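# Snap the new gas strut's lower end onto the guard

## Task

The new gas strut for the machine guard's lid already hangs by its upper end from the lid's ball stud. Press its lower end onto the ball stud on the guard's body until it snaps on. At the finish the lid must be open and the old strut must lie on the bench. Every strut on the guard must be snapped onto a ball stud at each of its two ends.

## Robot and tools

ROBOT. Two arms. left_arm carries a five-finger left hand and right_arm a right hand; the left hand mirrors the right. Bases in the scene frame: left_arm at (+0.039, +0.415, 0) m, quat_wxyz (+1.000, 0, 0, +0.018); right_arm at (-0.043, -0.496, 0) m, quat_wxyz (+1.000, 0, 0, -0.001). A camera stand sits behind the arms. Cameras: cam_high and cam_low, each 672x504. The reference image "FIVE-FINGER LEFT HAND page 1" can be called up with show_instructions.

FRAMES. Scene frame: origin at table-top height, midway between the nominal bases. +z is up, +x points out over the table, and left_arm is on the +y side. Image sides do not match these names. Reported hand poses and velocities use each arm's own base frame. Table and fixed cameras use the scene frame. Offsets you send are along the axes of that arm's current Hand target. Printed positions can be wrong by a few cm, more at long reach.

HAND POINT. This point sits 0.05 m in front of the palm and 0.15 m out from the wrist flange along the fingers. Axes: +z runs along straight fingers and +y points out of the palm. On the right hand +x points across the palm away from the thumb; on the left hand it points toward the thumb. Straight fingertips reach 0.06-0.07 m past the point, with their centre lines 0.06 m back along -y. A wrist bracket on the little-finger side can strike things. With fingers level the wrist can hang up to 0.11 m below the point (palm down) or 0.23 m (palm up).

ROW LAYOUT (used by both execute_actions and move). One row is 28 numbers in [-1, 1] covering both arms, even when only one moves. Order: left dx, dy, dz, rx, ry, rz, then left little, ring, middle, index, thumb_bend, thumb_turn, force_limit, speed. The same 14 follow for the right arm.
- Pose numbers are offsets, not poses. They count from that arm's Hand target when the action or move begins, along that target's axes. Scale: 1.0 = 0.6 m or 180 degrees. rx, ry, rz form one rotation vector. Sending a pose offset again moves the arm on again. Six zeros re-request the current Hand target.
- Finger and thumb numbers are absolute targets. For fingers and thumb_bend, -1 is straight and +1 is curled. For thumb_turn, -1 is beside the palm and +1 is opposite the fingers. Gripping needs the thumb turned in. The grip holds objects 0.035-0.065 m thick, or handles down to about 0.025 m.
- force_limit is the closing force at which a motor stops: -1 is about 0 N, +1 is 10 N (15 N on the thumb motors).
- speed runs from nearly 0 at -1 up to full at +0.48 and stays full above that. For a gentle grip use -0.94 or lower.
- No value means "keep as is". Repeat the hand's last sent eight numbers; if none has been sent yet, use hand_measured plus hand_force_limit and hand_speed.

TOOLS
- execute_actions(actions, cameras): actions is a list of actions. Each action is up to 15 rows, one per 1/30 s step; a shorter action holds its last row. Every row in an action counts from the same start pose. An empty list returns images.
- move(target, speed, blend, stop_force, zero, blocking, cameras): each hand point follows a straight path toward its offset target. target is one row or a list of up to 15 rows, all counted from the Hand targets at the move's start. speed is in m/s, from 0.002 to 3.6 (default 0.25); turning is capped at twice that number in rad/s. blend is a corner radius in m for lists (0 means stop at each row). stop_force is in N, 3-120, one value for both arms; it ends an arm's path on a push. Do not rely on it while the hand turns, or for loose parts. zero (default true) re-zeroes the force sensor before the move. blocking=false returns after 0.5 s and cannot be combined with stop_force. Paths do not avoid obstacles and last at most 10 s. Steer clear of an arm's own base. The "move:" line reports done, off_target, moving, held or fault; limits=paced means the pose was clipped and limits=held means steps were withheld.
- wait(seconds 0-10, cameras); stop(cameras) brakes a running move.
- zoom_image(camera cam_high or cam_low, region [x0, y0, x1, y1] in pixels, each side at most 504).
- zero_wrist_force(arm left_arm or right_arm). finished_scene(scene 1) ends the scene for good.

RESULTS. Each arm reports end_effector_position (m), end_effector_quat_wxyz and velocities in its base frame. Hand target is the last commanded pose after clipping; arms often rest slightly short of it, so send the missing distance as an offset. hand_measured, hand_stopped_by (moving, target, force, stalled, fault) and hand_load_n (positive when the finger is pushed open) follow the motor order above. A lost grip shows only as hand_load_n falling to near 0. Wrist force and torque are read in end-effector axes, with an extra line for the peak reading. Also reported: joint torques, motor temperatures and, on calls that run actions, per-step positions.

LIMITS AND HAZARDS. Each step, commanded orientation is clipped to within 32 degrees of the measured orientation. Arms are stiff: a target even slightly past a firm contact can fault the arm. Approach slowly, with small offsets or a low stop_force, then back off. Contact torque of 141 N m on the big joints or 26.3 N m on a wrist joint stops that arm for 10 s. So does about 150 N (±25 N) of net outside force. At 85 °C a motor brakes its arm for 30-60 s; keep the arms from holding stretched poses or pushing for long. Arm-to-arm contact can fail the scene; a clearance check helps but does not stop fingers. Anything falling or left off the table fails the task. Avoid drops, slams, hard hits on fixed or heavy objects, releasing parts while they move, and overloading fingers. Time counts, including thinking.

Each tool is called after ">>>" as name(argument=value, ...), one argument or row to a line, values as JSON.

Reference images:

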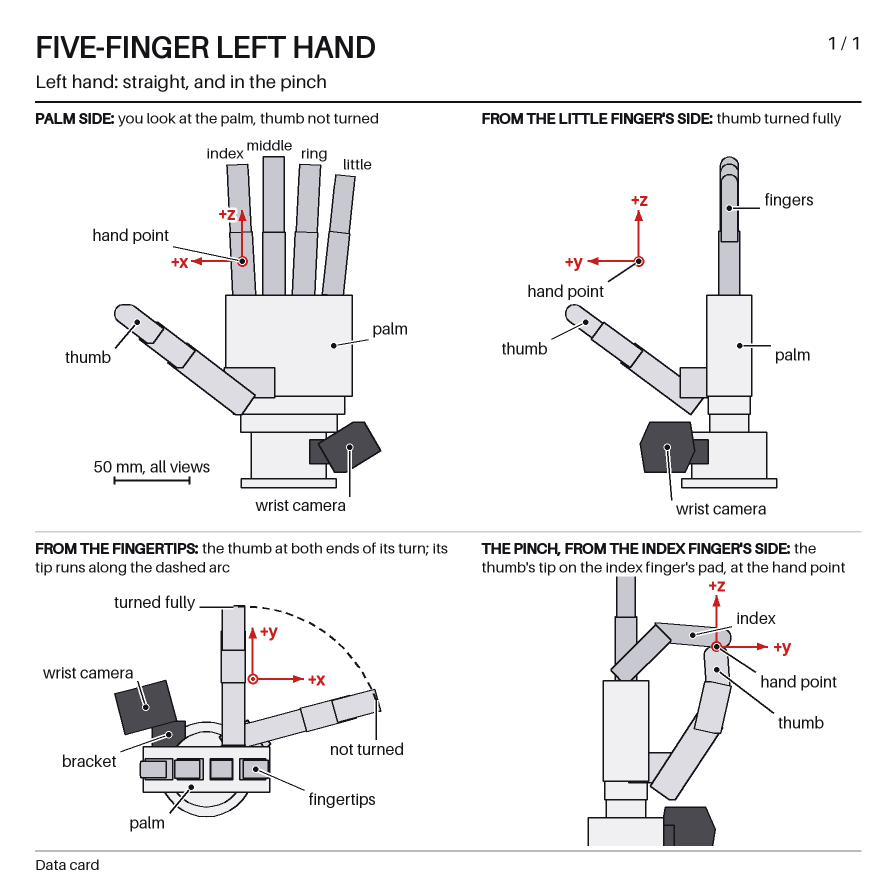

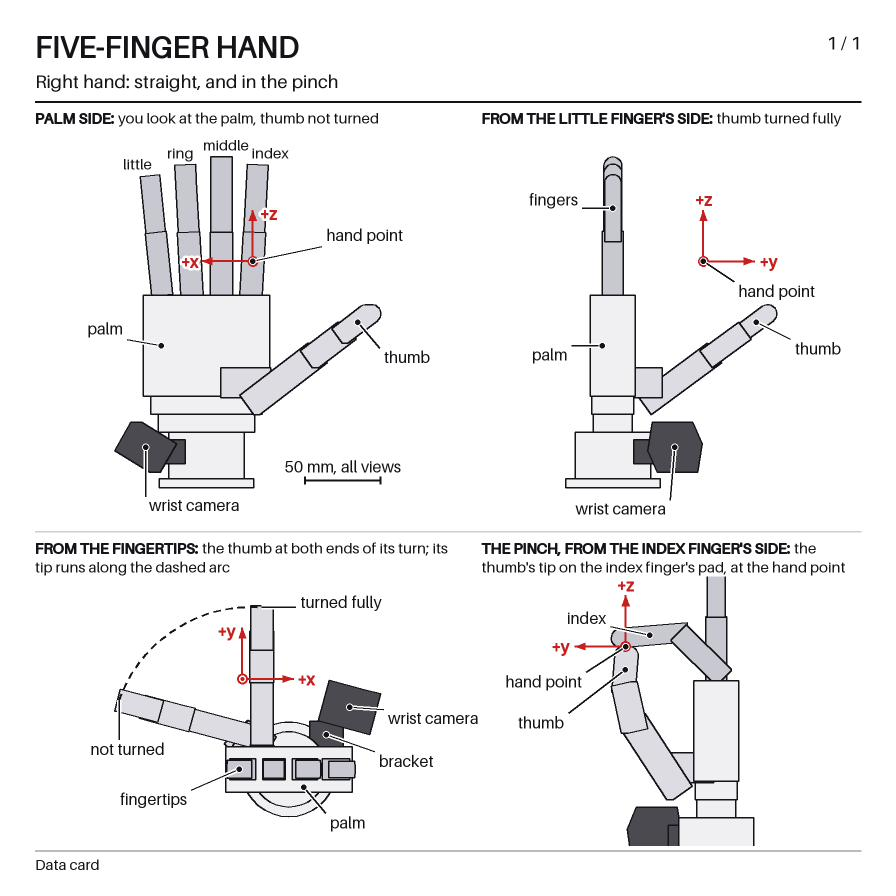

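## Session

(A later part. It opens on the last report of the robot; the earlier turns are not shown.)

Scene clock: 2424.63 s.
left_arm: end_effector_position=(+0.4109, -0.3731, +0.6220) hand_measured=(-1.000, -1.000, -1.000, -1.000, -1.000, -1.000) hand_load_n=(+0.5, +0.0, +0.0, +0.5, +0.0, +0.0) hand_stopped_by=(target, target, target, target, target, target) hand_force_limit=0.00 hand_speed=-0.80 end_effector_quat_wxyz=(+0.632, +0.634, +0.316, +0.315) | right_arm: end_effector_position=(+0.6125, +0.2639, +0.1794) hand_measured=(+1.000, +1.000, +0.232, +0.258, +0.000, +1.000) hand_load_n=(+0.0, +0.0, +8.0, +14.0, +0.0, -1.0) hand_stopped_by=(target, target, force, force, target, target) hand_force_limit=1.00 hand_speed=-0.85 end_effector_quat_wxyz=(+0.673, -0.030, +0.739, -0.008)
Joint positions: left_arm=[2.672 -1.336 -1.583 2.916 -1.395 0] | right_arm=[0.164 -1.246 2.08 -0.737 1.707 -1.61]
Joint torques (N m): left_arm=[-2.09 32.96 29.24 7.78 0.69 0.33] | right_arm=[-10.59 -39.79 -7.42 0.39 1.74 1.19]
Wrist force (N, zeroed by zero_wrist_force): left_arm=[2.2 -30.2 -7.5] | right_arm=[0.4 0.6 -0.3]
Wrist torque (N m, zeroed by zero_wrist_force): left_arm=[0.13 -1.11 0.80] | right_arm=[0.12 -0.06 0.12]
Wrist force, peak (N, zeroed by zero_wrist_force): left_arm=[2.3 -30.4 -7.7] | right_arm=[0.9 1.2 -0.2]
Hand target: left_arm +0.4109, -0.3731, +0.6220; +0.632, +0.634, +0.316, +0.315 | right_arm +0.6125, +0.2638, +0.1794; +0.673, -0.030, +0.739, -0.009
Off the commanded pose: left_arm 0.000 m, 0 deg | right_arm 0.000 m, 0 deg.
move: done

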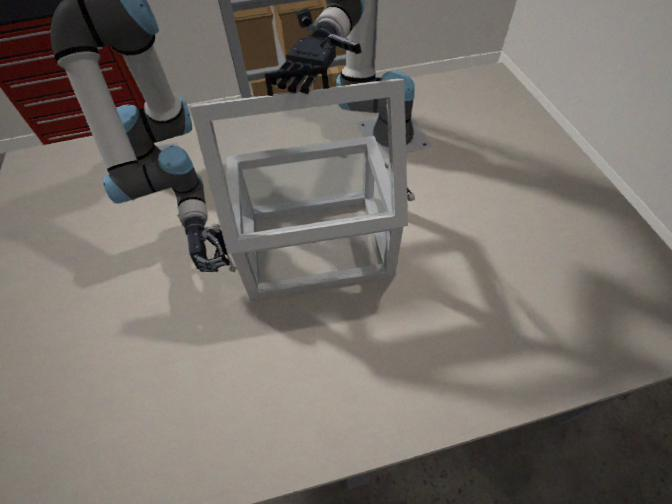

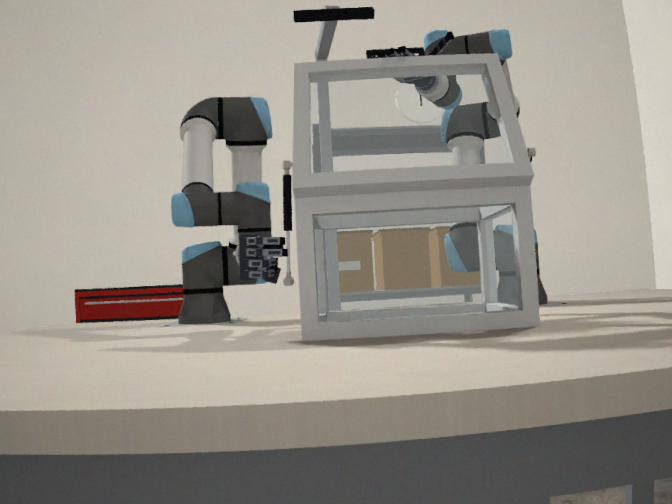

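>>> move(
  target=[
    [0,0,0,0,0,0,-1,-1,-1,-1,-1,-1,0,-0.8,0,-0.1333,0,0,0,0,1,1,0.95,0.9,0,1,1,-0.85],
    [0,0,0,0,0,0,-1,-1,-1,-1,-1,-1,0,-0.8,0.0265,-0.1423,0.1443,-0.4122,-0.0367,-0.0048,1,1,0,0,0,1,0.2,-0.3],
    [0,0,0,0,0,0,-1,-1,-1,-1,-1,-1,0,-0.8,0.0642,-0.0735,0.1502,-0.4122,-0.0367,-0.0048,1,1,0,0,0,1,0.2,-0.3],
  ],
  speed=[0.1,0.25,0.15],
  cameras=["cam_high","cam_low"],
)

>>> zoom_image(
  camera="cam_high",
  region=[180, 210, 280, 310],
)

>>> zoom_image(
  camera="cam_low",
  region=[220, 215, 310, 305],
)

>>> zoom_image(
  camera="cam_low",
  region=[281, 270, 301, 290],
)

Scene clock: 2492.30 s.
left_arm: end_effector_position=(+0.4109, -0.3731, +0.6220) hand_measured=(-1.000, -1.000, -1.000, -1.000, -1.000, -1.000) hand_load_n=(+0.5, +0.0, +0.0, +0.5, +0.0, +0.0) hand_stopped_by=(target, target, target, target, target, target) hand_force_limit=0.00 hand_speed=-0.80 end_effector_quat_wxyz=(+0.632, +0.634, +0.316, +0.315) | right_arm: end_effector_position=(+0.7000, +0.2202, +0.1347) hand_measured=(+1.000, +1.000, +0.000, +0.000, +0.000, +1.000) hand_load_n=(+0.0, +0.0, +0.0, +0.0, +0.0, +0.0) hand_stopped_by=(target, target, target, target, target, target) hand_force_limit=0.20 hand_speed=-0.30 end_effector_quat_wxyz=(+0.557, -0.435, +0.558, +0.436)
Joint positions: left_arm=[2.672 -1.336 -1.583 2.916 -1.395 0] | right_arm=[-0.245 -0.598 1.129 -0.494 -0.001 -1.606]
Joint torques (N m): left_arm=[-0.48 32.18 30.71 8.48 0.83 0.3] | right_arm=[-9.84 -62.27 -23.28 1.93 -1.97 1.3]
Wrist force (N, zeroed by zero_wrist_force): left_arm=[2.1 -30.1 -7.7] | right_arm=[0.6 0.7 -0.5]
Wrist torque (N m, zeroed by zero_wrist_force): left_arm=[0.13 -1.10 0.79] | right_arm=[0.13 -0.13 0.12]
Wrist force, peak (N, zeroed by zero_wrist_force): left_arm=[2.2 -30.6 -7.5] | right_arm=[0.6 1.9 -0.4]
Hand target: left_arm +0.4109, -0.3731, +0.6220; +0.632, +0.634, +0.316, +0.315 | right_arm +0.7000, +0.2201, +0.1349; +0.557, -0.435, +0.557, +0.436
Off the commanded pose: left_arm 0.000 m, 0 deg | right_arm 0.000 m, 0 deg.
move: done

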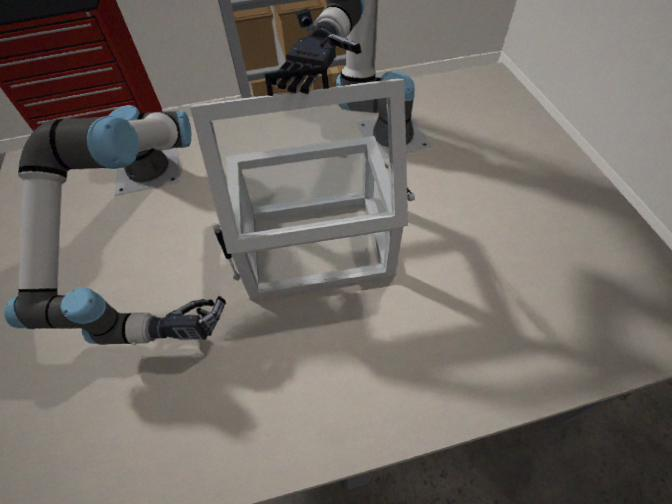

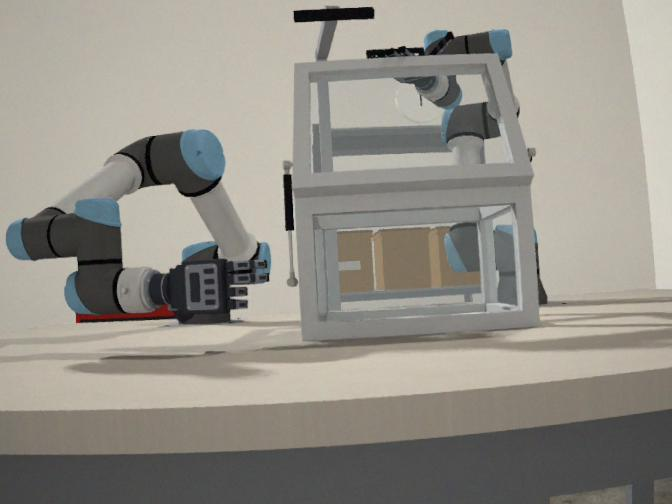

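Scaled by 5.040.

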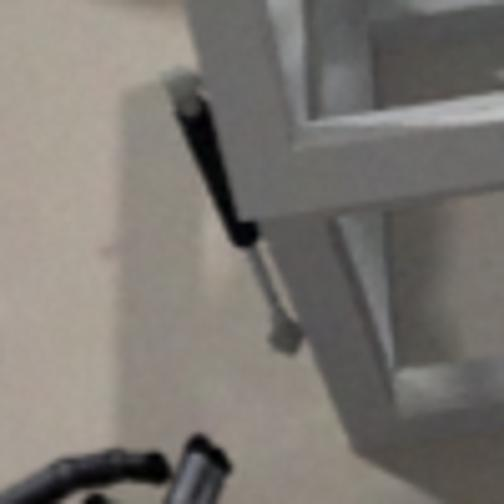

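Scaled by 5.600.

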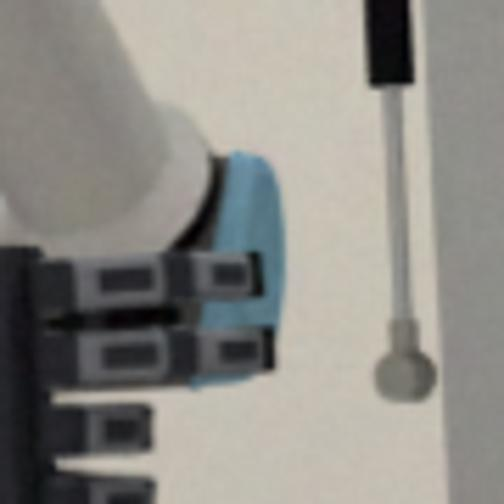

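Scaled by 25.200.

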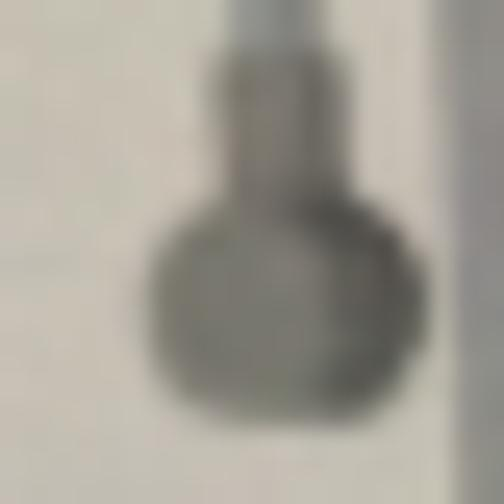

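>>> move(
  target=[0,0,0,0,0,0,-1,-1,-1,-1,-1,-1,0,-0.8,-0.0052,0.0967,0.05,0,0,0,1,1,0,0,0,1,0.2,-0.3],
  speed=0.08,
  cameras=["cam_high","cam_low"],
)

>>> zoom_image(
  camera="cam_high",
  region=[205, 245, 255, 295],
)

>>> zoom_image(
  camera="cam_low",
  region=[255, 235, 305, 295],
)

Scene clock: 2512.53 s.
left_arm: end_effector_position=(+0.4109, -0.3731, +0.6220) hand_measured=(-1.000, -1.000, -1.000, -1.000, -1.000, -1.000) hand_load_n=(+0.5, +0.0, +0.0, +0.5, +0.0, +0.0) hand_stopped_by=(target, target, target, target, target, target) hand_force_limit=0.00 hand_speed=-0.80 end_effector_quat_wxyz=(+0.632, +0.634, +0.316, +0.315) | right_arm: end_effector_position=(+0.6509, +0.2633, +0.1382) hand_measured=(+1.000, +1.000, +0.000, +0.000, +0.000, +1.000) hand_load_n=(+0.0, +0.0, +0.0, +0.0, +0.0, +0.0) hand_stopped_by=(target, target, target, target, target, target) hand_force_limit=0.20 hand_speed=-0.30 end_effector_quat_wxyz=(+0.556, -0.435, +0.558, +0.435)
Joint positions: left_arm=[2.672 -1.336 -1.583 2.916 -1.395 0] | right_arm=[-0.198 -0.707 1.336 -0.577 0.047 -1.622]
Joint torques (N m): left_arm=[0.47 31.56 30.46 8.74 0.85 0.34] | right_arm=[-12.53 -38.76 -22.04 1.17 -1.96 -0.81]
Wrist force (N, zeroed by zero_wrist_force): left_arm=[2.1 -29.9 -7.7] | right_arm=[0.6 0.5 -0.1]
Wrist torque (N m, zeroed by zero_wrist_force): left_arm=[0.14 -1.10 0.79] | right_arm=[0.09 -0.13 0.11]
Wrist force, peak (N, zeroed by zero_wrist_force): left_arm=[2.2 -30.5 -7.6] | right_arm=[0.5 1.3 0.2]
Hand target: left_arm +0.4109, -0.3731, +0.6220; +0.632, +0.634, +0.316, +0.315 | right_arm +0.6510, +0.2633, +0.1381; +0.557, -0.435, +0.557, +0.436
Off the commanded pose: left_arm 0.000 m, 0 deg | right_arm 0.000 m, 0 deg.
move: done

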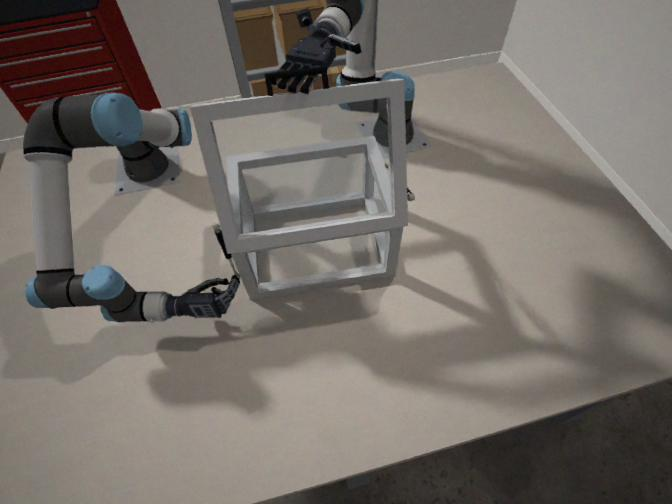

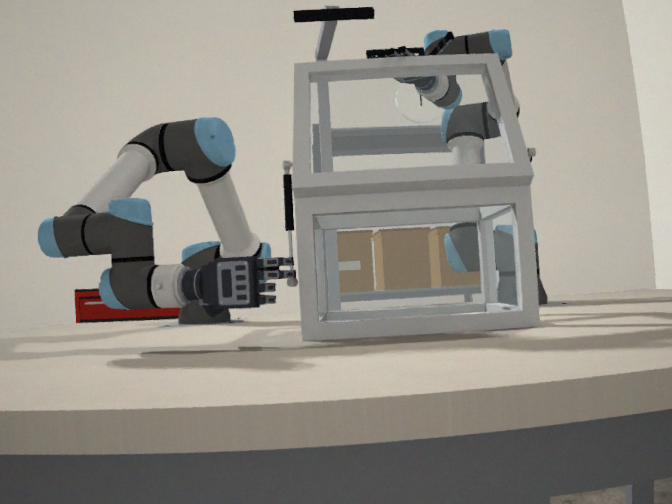

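Scaled by 10.080.

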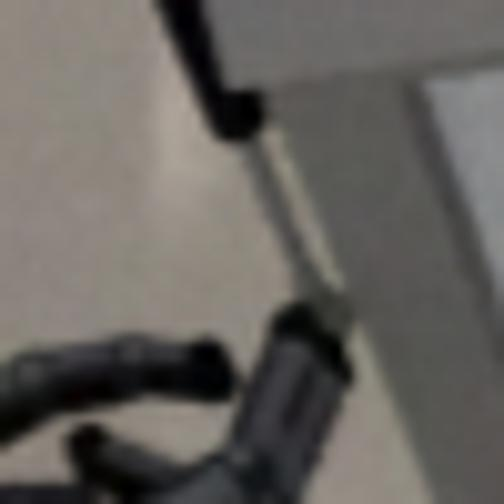

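Scaled by 8.400.

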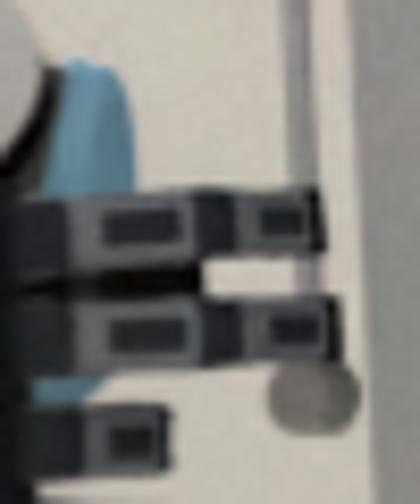

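>>> execute_actions(
  actions=[],
  cameras=["all"],
)

Scene clock: 2568.77 s.
left_arm: end_effector_position=(+0.4109, -0.3731, +0.6220) hand_measured=(-1.000, -1.000, -1.000, -1.000, -1.000, -1.000) hand_load_n=(+0.5, +0.0, +0.0, +0.5, +0.0, +0.0) hand_stopped_by=(target, target, target, target, target, target) hand_force_limit=0.00 hand_speed=-0.80 end_effector_quat_wxyz=(+0.632, +0.634, +0.316, +0.315) | right_arm: end_effector_position=(+0.6510, +0.2633, +0.1381) hand_measured=(+1.000, +1.000, +0.000, +0.000, +0.000, +1.000) hand_load_n=(-0.5, +0.0, +0.0, +0.0, +0.0, -0.5) hand_stopped_by=(target, target, target, target, target, target) hand_force_limit=0.20 hand_speed=-0.30 end_effector_quat_wxyz=(+0.556, -0.435, +0.558, +0.435)
Joint positions: left_arm=[2.672 -1.336 -1.583 2.916 -1.395 0] | right_arm=[-0.198 -0.706 1.336 -0.577 0.047 -1.622]
Joint velocities: within noise
Joint torques (N m): left_arm=[0.81 31.65 31.32 8.8 0.94 0.3] | right_arm=[-12 -37.37 -21.93 -1.3 -1.98 1.19]
Motor temperatures (°C): left_arm=[22 20 19 34 29 33] | right_arm=[20 22 22 27 32 27]
Wrist force (N, zeroed by zero_wrist_force): left_arm=[2.1 -30.1 -7.7] | right_arm=[0.3 0.6 -0.1]
Wrist torque (N m, zeroed by zero_wrist_force): left_arm=[0.14 -1.10 0.79] | right_arm=[0.11 -0.09 0.10]
Wrist force, peak (N, zeroed by zero_wrist_force): left_arm=[2.4 -30.5 -7.6] | right_arm=[0.7 0.9 0.0]
Hand target: left_arm +0.4109, -0.3731, +0.6220; +0.632, +0.634, +0.316, +0.315 | right_arm +0.6510, +0.2633, +0.1381; +0.557, -0.435, +0.557, +0.436
Off the commanded pose: left_arm 0.000 m, 0 deg | right_arm 0.000 m, 0 deg.

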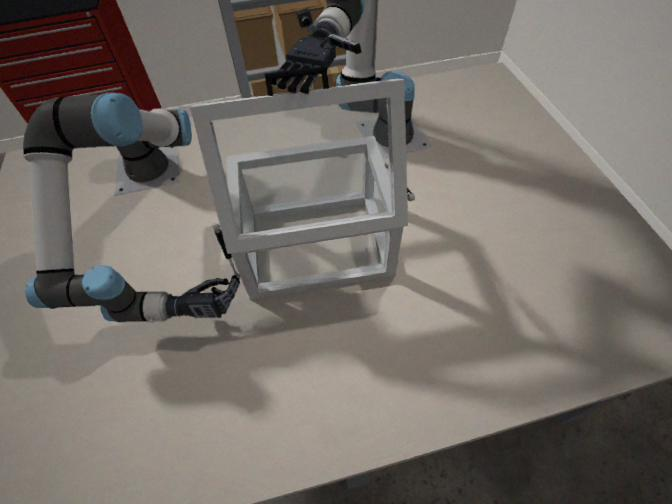

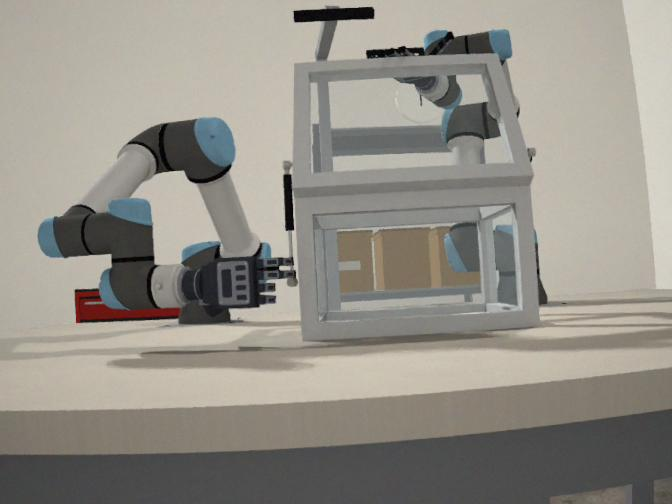

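>>> zoom_image(
  camera="cam_low",
  region=[255, 240, 315, 310],
)

>>> zoom_image(
  camera="cam_high",
  region=[190, 230, 260, 330],
)

Scaled by 7.200.

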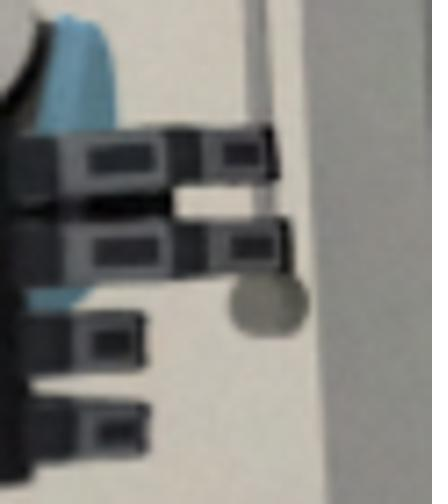

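Scaled by 5.040.

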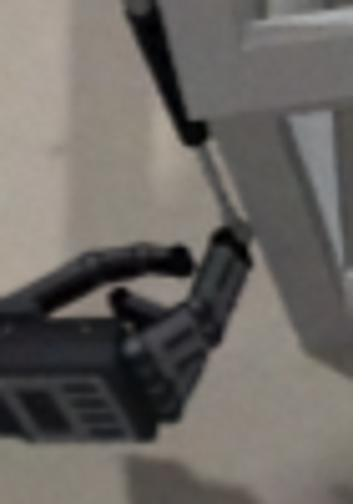

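>>> move(
  target=[0,0,0,0,0,0,-1,-1,-1,-1,-1,-1,0,-0.8, 0,0.05,0.003,0,0,0,1,1,0,0,0,1,0.2,-0.3],
  speed=0.03,
  stop_force=5,
  cameras=["all"],
)

>>> zoom_image(
  camera="cam_low",
  region=[255, 240, 315, 310],
)

>>> zoom_image(
  camera="cam_high",
  region=[205, 240, 255, 290],
)

Scene clock: 2595.87 s.
left_arm: end_effector_position=(+0.4109, -0.3731, +0.6220) hand_measured=(-1.000, -1.000, -1.000, -1.000, -1.000, -1.000) hand_load_n=(+0.5, +0.0, +0.0, +0.5, +0.0, +0.0) hand_stopped_by=(target, target, target, target, target, target) hand_force_limit=0.00 hand_speed=-0.80 end_effector_quat_wxyz=(+0.632, +0.634, +0.316, +0.315) | right_arm: end_effector_position=(+0.6320, +0.2692, +0.1381) hand_measured=(+1.000, +1.000, +0.000, +0.000, +0.000, +1.000) hand_load_n=(+0.0, +0.0, -6.0, +0.0, +0.0, +0.0) hand_stopped_by=(target, target, target, target, target, target) hand_force_limit=0.20 hand_speed=-0.30 end_effector_quat_wxyz=(+0.556, -0.435, +0.558, +0.435)
Joint positions: left_arm=[2.672 -1.336 -1.583 2.916 -1.395 0] | right_arm=[-0.194 -0.745 1.414 -0.623 0.05 -1.616]
Joint torques (N m): left_arm=[1.49 31.56 31.51 8.85 0.91 0.24] | right_arm=[-10.06 -36.12 -21.86 1.42 -1.15 -1.33]
Wrist force (N, zeroed by zero_wrist_force): left_arm=[2.3 -30.0 -7.5] | right_arm=[-0.5 2.1 -3.6]
Wrist torque (N m, zeroed by zero_wrist_force): left_arm=[0.12 -1.12 0.80] | right_arm=[0.09 -0.07 0.15]
Wrist force, peak (N, zeroed by zero_wrist_force): left_arm=[2.2 -30.6 -7.5] | right_arm=[0.7 -4.5 -7.2]
Hand target: left_arm +0.4109, -0.3731, +0.6220; +0.632, +0.634, +0.316, +0.315 | right_arm +0.6320, +0.2692, +0.1381; +0.556, -0.435, +0.558, +0.435 (not the last commanded pose)
Off the commanded pose: left_arm 0.000 m, 0 deg | right_arm 0.010 m, 0 deg.
move: contact (right_arm)

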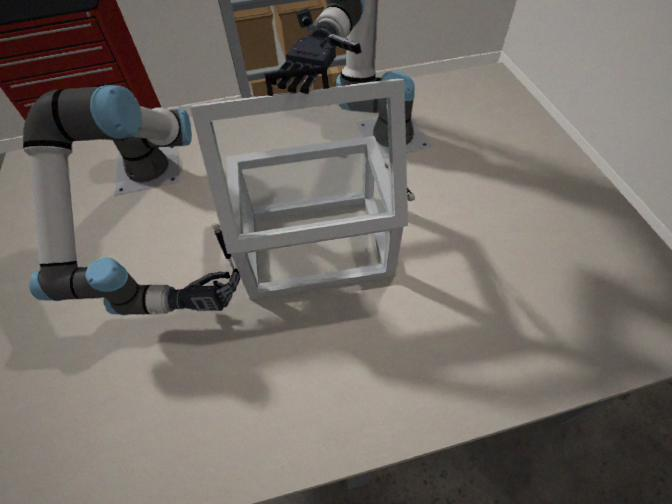

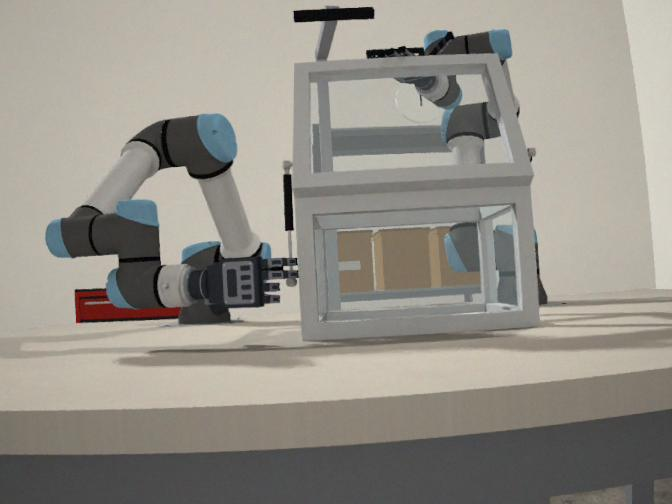

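Scaled by 7.200.

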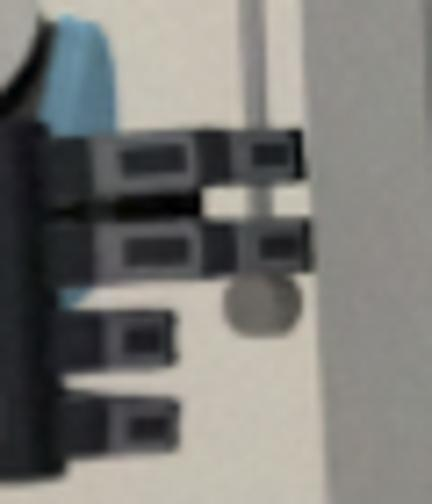

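Scaled by 10.080.

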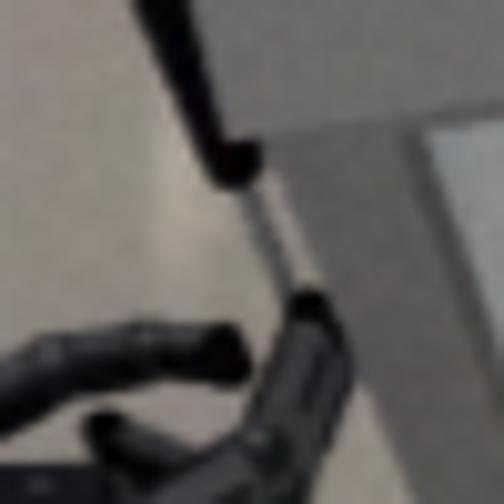

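>>> move(
  target=[
    [0,0,0,0,0,0,-1,-1,-1,-1,-1,-1,0,-0.8, 0,0,-0.007,0,0,0,1,1,0,0,0,1,0.2,-0.3],
    [0,0,0,0,0,0,-1,-1,-1,-1,-1,-1,0,-0.8, 0,0.02,-0.009,0,0,0,1,1,0,0,0,1,0.2,-0.3],
  ],
  speed=0.02,
  stop_force=5,
  cameras=["all"],
)

>>> zoom_image(
  camera="cam_low",
  region=[255, 240, 315, 310],
)

>>> zoom_image(
  camera="cam_high",
  region=[205, 240, 255, 290],
)

Scene clock: 2603.20 s.
left_arm: end_effector_position=(+0.4109, -0.3731, +0.6220) hand_measured=(-1.000, -1.000, -1.000, -1.000, -1.000, -1.000) hand_load_n=(+0.5, +0.0, +0.0, +0.5, +0.0, +0.0) hand_stopped_by=(target, target, target, target, target, target) hand_force_limit=0.00 hand_speed=-0.80 end_effector_quat_wxyz=(+0.632, +0.634, +0.316, +0.315) | right_arm: end_effector_position=(+0.6190, +0.2669, +0.1382) hand_measured=(+1.000, +1.000, +0.000, +0.000, +0.000, +1.000) hand_load_n=(+0.0, +0.0, +0.0, +0.0, +0.0, +0.0) hand_stopped_by=(target, target, target, target, target, target) hand_force_limit=0.20 hand_speed=-0.30 end_effector_quat_wxyz=(+0.556, -0.435, +0.558, +0.435) end_effector_velocity=(+0.000, +0.000, +0.000) end_effector_angular_velocity=(+0.000, +0.000, +0.000)
Joint positions: left_arm=[2.672 -1.336 -1.583 2.916 -1.395 0] | right_arm=[-0.202 -0.767 1.459 -0.635 0.042 -1.626]
Joint velocities: left_arm=[within noise] | right_arm=[0 0 0.002 -0.006 0 0.004]
Joint torques (N m): left_arm=[1.5 31.62 32.14 8.98 0.98 0.25] | right_arm=[-8.51 -55.86 -5.56 -1.87 0.21 1.8]
Wrist force (N, zeroed by zero_wrist_force): left_arm=[2.2 -29.9 -7.5] | right_arm=[0.6 0.6 -0.1]
Wrist torque (N m, zeroed by zero_wrist_force): left_arm=[0.15 -1.11 0.79] | right_arm=[0.09 -0.12 0.05]
Wrist force, peak (N, zeroed by zero_wrist_force): left_arm=[2.0 -30.5 -7.7] | right_arm=[-0.2 2.4 -3.9]
Hand target: left_arm +0.4109, -0.3731, +0.6220; +0.632, +0.634, +0.316, +0.315 | right_arm +0.6190, +0.2669, +0.1382; +0.556, -0.435, +0.558, +0.435
Off the commanded pose: left_arm 0.000 m, 0 deg | right_arm 0.000 m, 0 deg.
move: done

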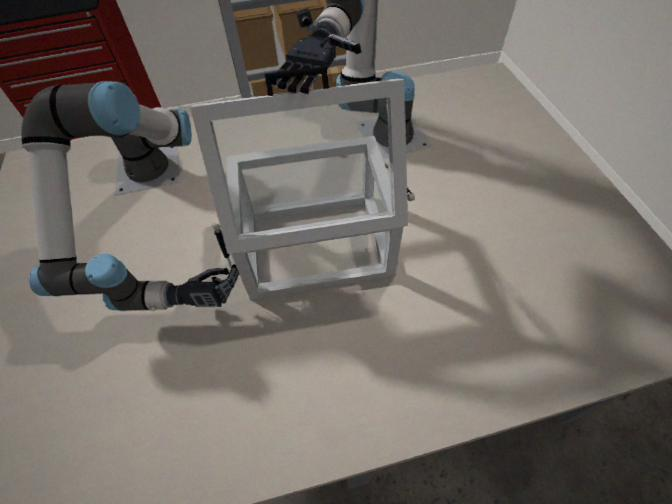

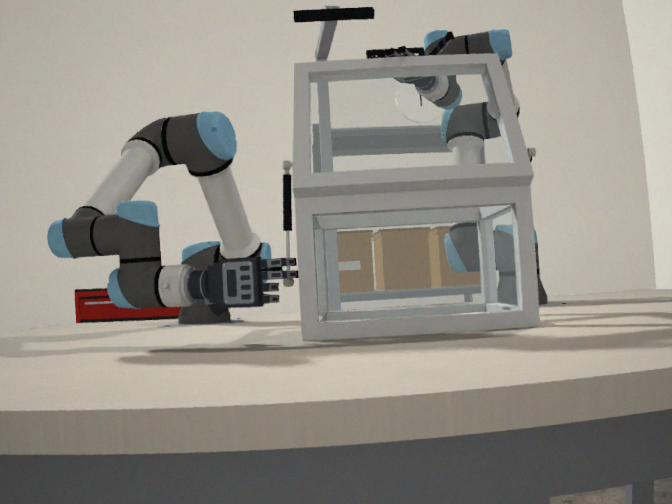

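Scaled by 7.200.

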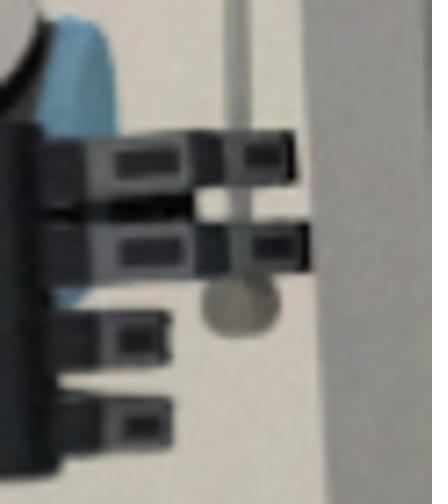

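Scaled by 10.080.

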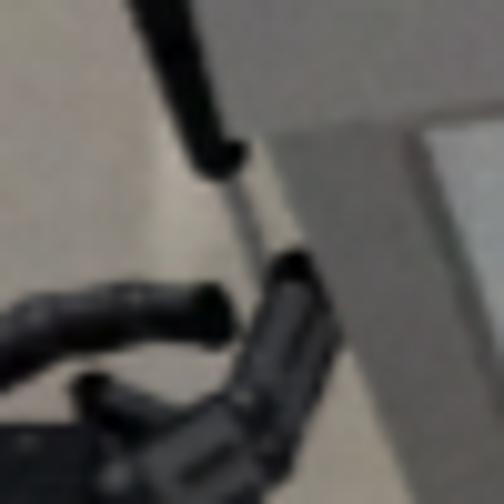

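>>> move(
  target=[
    [0,0,0,0,0,0,-1,-1,-1,-1,-1,-1,0,-0.8, 0,0.004,0,0,0,0,1,1,0,0,0,1,0.2,-0.8],
    [0,0,0,0,0,0,-1,-1,-1,-1,-1,-1,0,-0.8, 0,0.004,0,0,0,0,1,1,0.6,0.6,0,1,0.2,-0.8],
  ],
  speed=0.02,
  cameras=["all"],
)

>>> zoom_image(
  camera="cam_low",
  region=[255, 240, 315, 310],
)

>>> zoom_image(
  camera="cam_high",
  region=[205, 240, 255, 290],
)

Scene clock: 2616.57 s.
left_arm: end_effector_position=(+0.4109, -0.3731, +0.6220) hand_measured=(-1.000, -1.000, -1.000, -1.000, -1.000, -1.000) hand_load_n=(+1.0, +0.0, +0.0, +1.0, +0.0, +0.0) hand_stopped_by=(target, target, target, target, target, target) hand_force_limit=0.00 hand_speed=-0.80 end_effector_quat_wxyz=(+0.632, +0.634, +0.316, +0.315) | right_arm: end_effector_position=(+0.6167, +0.2675, +0.1382) hand_measured=(+1.000, +1.000, +0.124, +0.106, +0.000, +1.000) hand_load_n=(+0.0, +0.0, +14.0, +9.0, +0.5, -0.5) hand_stopped_by=(target, target, force, force, target, target) hand_force_limit=0.20 hand_speed=-0.80 end_effector_quat_wxyz=(+0.556, -0.435, +0.558, +0.435)
Joint positions: left_arm=[2.672 -1.336 -1.583 2.916 -1.395 0] | right_arm=[-0.202 -0.772 1.468 -0.64 0.042 -1.626]
Joint torques (N m): left_arm=[1.99 31.02 32.03 9.05 1 0.21] | right_arm=[11.44 -52.58 -6.6 -1.76 1.53 1.79]
Wrist force (N, zeroed by zero_wrist_force): left_arm=[1.8 -30.0 -7.4] | right_arm=[-3.7 0.8 0.9]
Wrist torque (N m, zeroed by zero_wrist_force): left_arm=[0.15 -1.12 0.78] | right_arm=[0.12 0.04 0.02]
Wrist force, peak (N, zeroed by zero_wrist_force): left_arm=[2.1 -30.5 -7.6] | right_arm=[-3.7 0.8 1.2]
Hand target: left_arm +0.4109, -0.3731, +0.6220; +0.632, +0.634, +0.316, +0.315 | right_arm +0.6167, +0.2675, +0.1382; +0.556, -0.435, +0.558, +0.435
Off the commanded pose: left_arm 0.000 m, 0 deg | right_arm 0.000 m, 0 deg.
move: done

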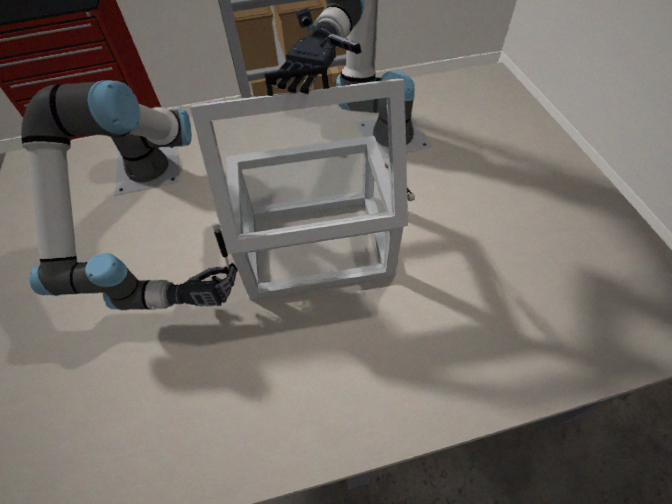

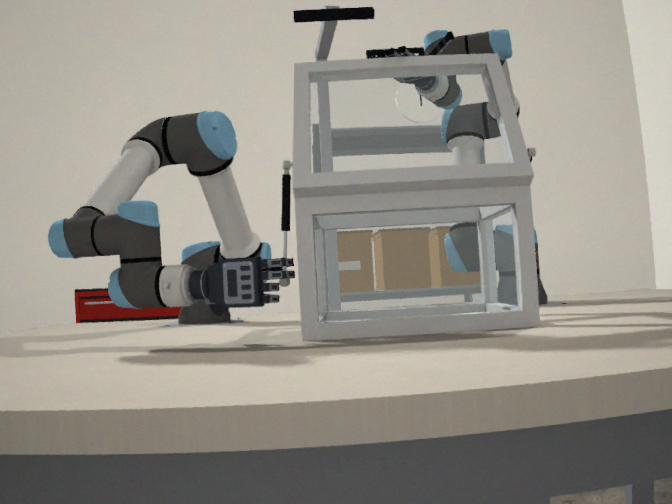

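Scaled by 7.200.

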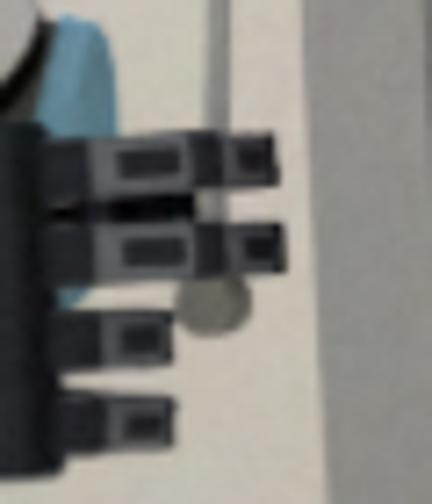

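Scaled by 10.080.

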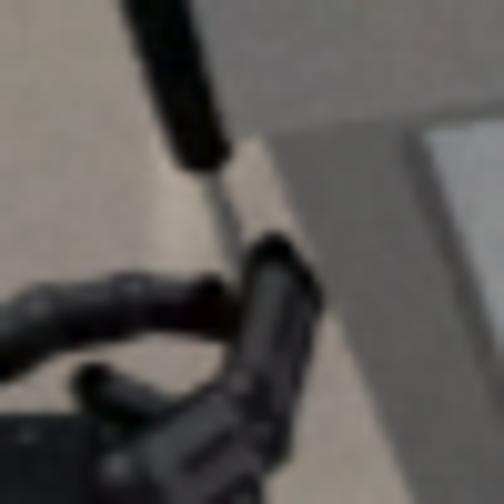

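>>> move(
  target=[
    [0,0,0,0,0,0,-1,-1,-1,-1,-1,-1,0,-0.8, 0,0,-0.01,0.08,0,0,1,1,0.6,0.6,0,1,0.2,-0.8],
    [0,0,0,0,0,0,-1,-1,-1,-1,-1,-1,0,-0.8, 0,0,-0.0167,0.16,0,0,1,1,0.6,0.6,0,1,0.2,-0.8],
  ],
  speed=0.15,
  blend=0.01,
  cameras=["all"],
)

>>> zoom_image(
  camera="cam_low",
  region=[255, 240, 315, 310],
)

>>> zoom_image(
  camera="cam_high",
  region=[205, 240, 255, 290],
)

Scene clock: 2630.57 s.
left_arm: end_effector_position=(+0.4109, -0.3731, +0.6220) hand_measured=(-1.000, -1.000, -1.000, -1.000, -1.000, -1.000) hand_load_n=(+1.0, +0.0, +0.5, +0.5, +0.0, +0.0) hand_stopped_by=(target, target, target, target, target, target) hand_force_limit=0.00 hand_speed=-0.80 end_effector_quat_wxyz=(+0.632, +0.634, +0.316, +0.315) | right_arm: end_effector_position=(+0.6142, +0.2579, +0.1383) hand_measured=(+1.000, +1.000, +0.124, +0.106, +0.000, +1.000) hand_load_n=(+0.0, +0.0, +12.0, +16.5, +1.5, +8.0) hand_stopped_by=(target, target, force, force, target, target) hand_force_limit=0.20 hand_speed=-0.80 end_effector_quat_wxyz=(+0.647, -0.284, +0.649, +0.283)
Joint positions: left_arm=[2.672 -1.336 -1.583 2.916 -1.395 0] | right_arm=[-0.208 -0.993 1.907 -0.909 0.539 -1.575]
Joint torques (N m): left_arm=[2.03 31.53 32.06 9.3 0.95 0.34] | right_arm=[-13.27 -18.5 -12.47 2.12 0.79 -0.06]
Wrist force (N, zeroed by zero_wrist_force): left_arm=[1.1 -30.6 -6.3] | right_arm=[-14.5 1.8 3.2]
Wrist torque (N m, zeroed by zero_wrist_force): left_arm=[0.05 -1.13 0.75] | right_arm=[0.19 0.22 0.00]
Wrist force, peak (N, zeroed by zero_wrist_force): left_arm=[1.0 -30.8 -6.5] | right_arm=[-16.7 2.1 3.5]
Hand target: left_arm +0.4109, -0.3731, +0.6220; +0.632, +0.634, +0.316, +0.315 | right_arm +0.6143, +0.2578, +0.1382; +0.647, -0.283, +0.649, +0.283
Off the commanded pose: left_arm 0.000 m, 0 deg | right_arm 0.000 m, 0 deg.
move: done

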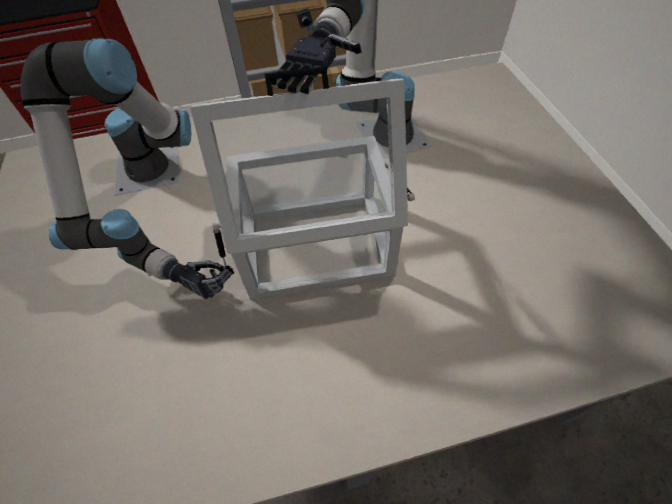

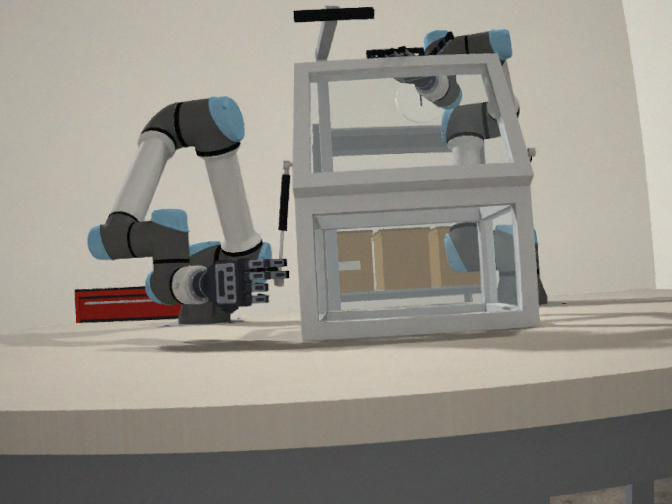

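Scaled by 7.200.

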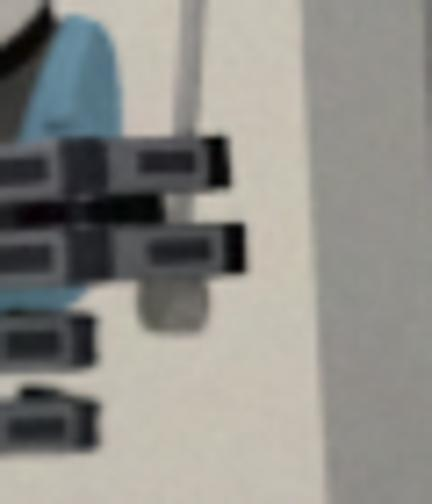

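Scaled by 10.080.

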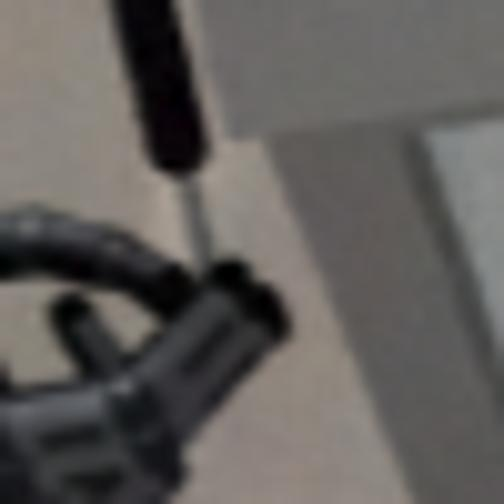

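>>> move(
  target=[0,0,0,0,0,0,-1,-1,-1,-1,-1,-1,0,-0.8, -0.004,0,0.002,0.1,0,0,1,1,0.6,0.6,0,1,0.2,-0.8],
  speed=0.15,
  cameras=["cam_low","cam_high"],
)

>>> zoom_image(
  camera="cam_low",
  region=[260, 265, 300, 295],
)

>>> zoom_image(
  camera="cam_high",
  region=[205, 240, 255, 290],
)

Scene clock: 2643.17 s.
left_arm: end_effector_position=(+0.4109, -0.3731, +0.6220) hand_measured=(-1.000, -1.000, -1.000, -1.000, -1.000, -1.000) hand_load_n=(+0.5, +0.0, +0.0, +1.0, +0.0, +0.5) hand_stopped_by=(target, target, target, target, target, target) hand_force_limit=0.00 hand_speed=-0.80 end_effector_quat_wxyz=(+0.632, +0.634, +0.316, +0.315) | right_arm: end_effector_position=(+0.6150, +0.2588, +0.1406) hand_measured=(+1.000, +1.000, +0.124, +0.106, +0.000, +1.000) hand_load_n=(+0.0, +0.0, +11.0, +8.5, +2.0, -3.0) hand_stopped_by=(target, target, force, force, target, target) hand_force_limit=0.20 hand_speed=-0.80 end_effector_quat_wxyz=(+0.683, -0.179, +0.685, +0.178)
Joint positions: left_arm=[2.672 -1.336 -1.583 2.916 -1.395 0] | right_arm=[-0.117 -1.085 2.076 -0.988 0.944 -1.573]
Joint torques (N m): left_arm=[2.52 31.51 32.77 9.47 0.9 0.3] | right_arm=[-12.23 -26.94 -22.91 -1.16 1.46 2.17]
Wrist force (N, zeroed by zero_wrist_force): left_arm=[3.4 -29.6 -8.3] | right_arm=[12.3 -0.7 -0.6]
Wrist torque (N m, zeroed by zero_wrist_force): left_arm=[0.17 -1.08 0.85] | right_arm=[0.04 -0.11 0.08]
Wrist force, peak (N, zeroed by zero_wrist_force): left_arm=[0.8 -30.8 -6.3] | right_arm=[-18.4 1.3 3.6]
Hand target: left_arm +0.4109, -0.3731, +0.6220; +0.632, +0.634, +0.316, +0.315 | right_arm +0.6151, +0.2587, +0.1406; +0.683, -0.179, +0.685, +0.178
Off the commanded pose: left_arm 0.000 m, 0 deg | right_arm 0.000 m, 0 deg.
move: done

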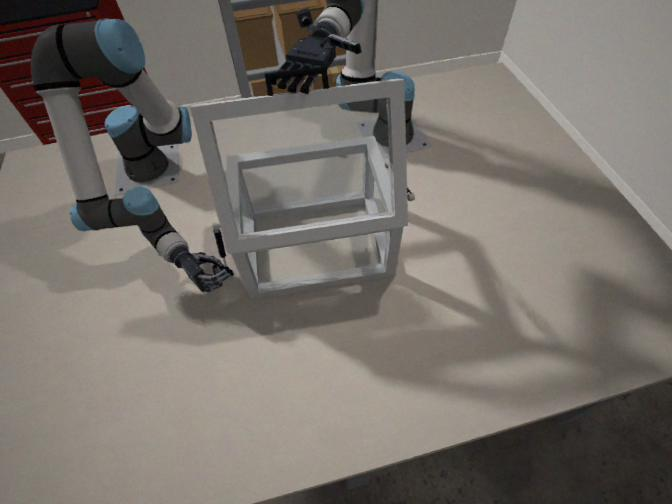

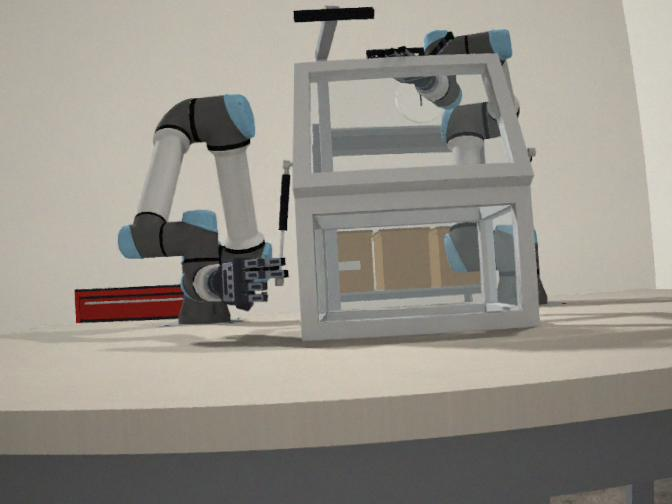

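Scaled by 12.600.

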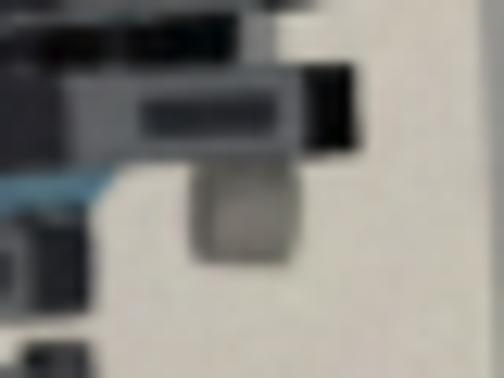

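Scaled by 10.080.

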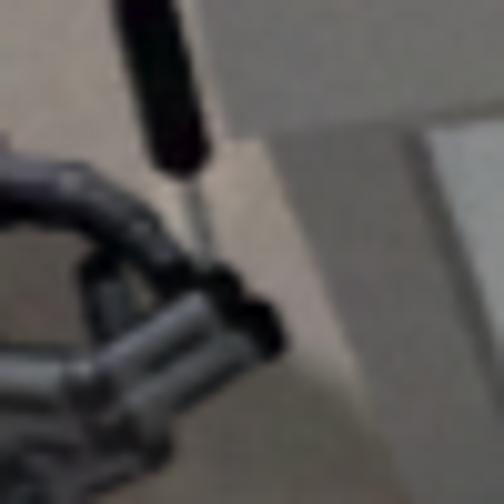

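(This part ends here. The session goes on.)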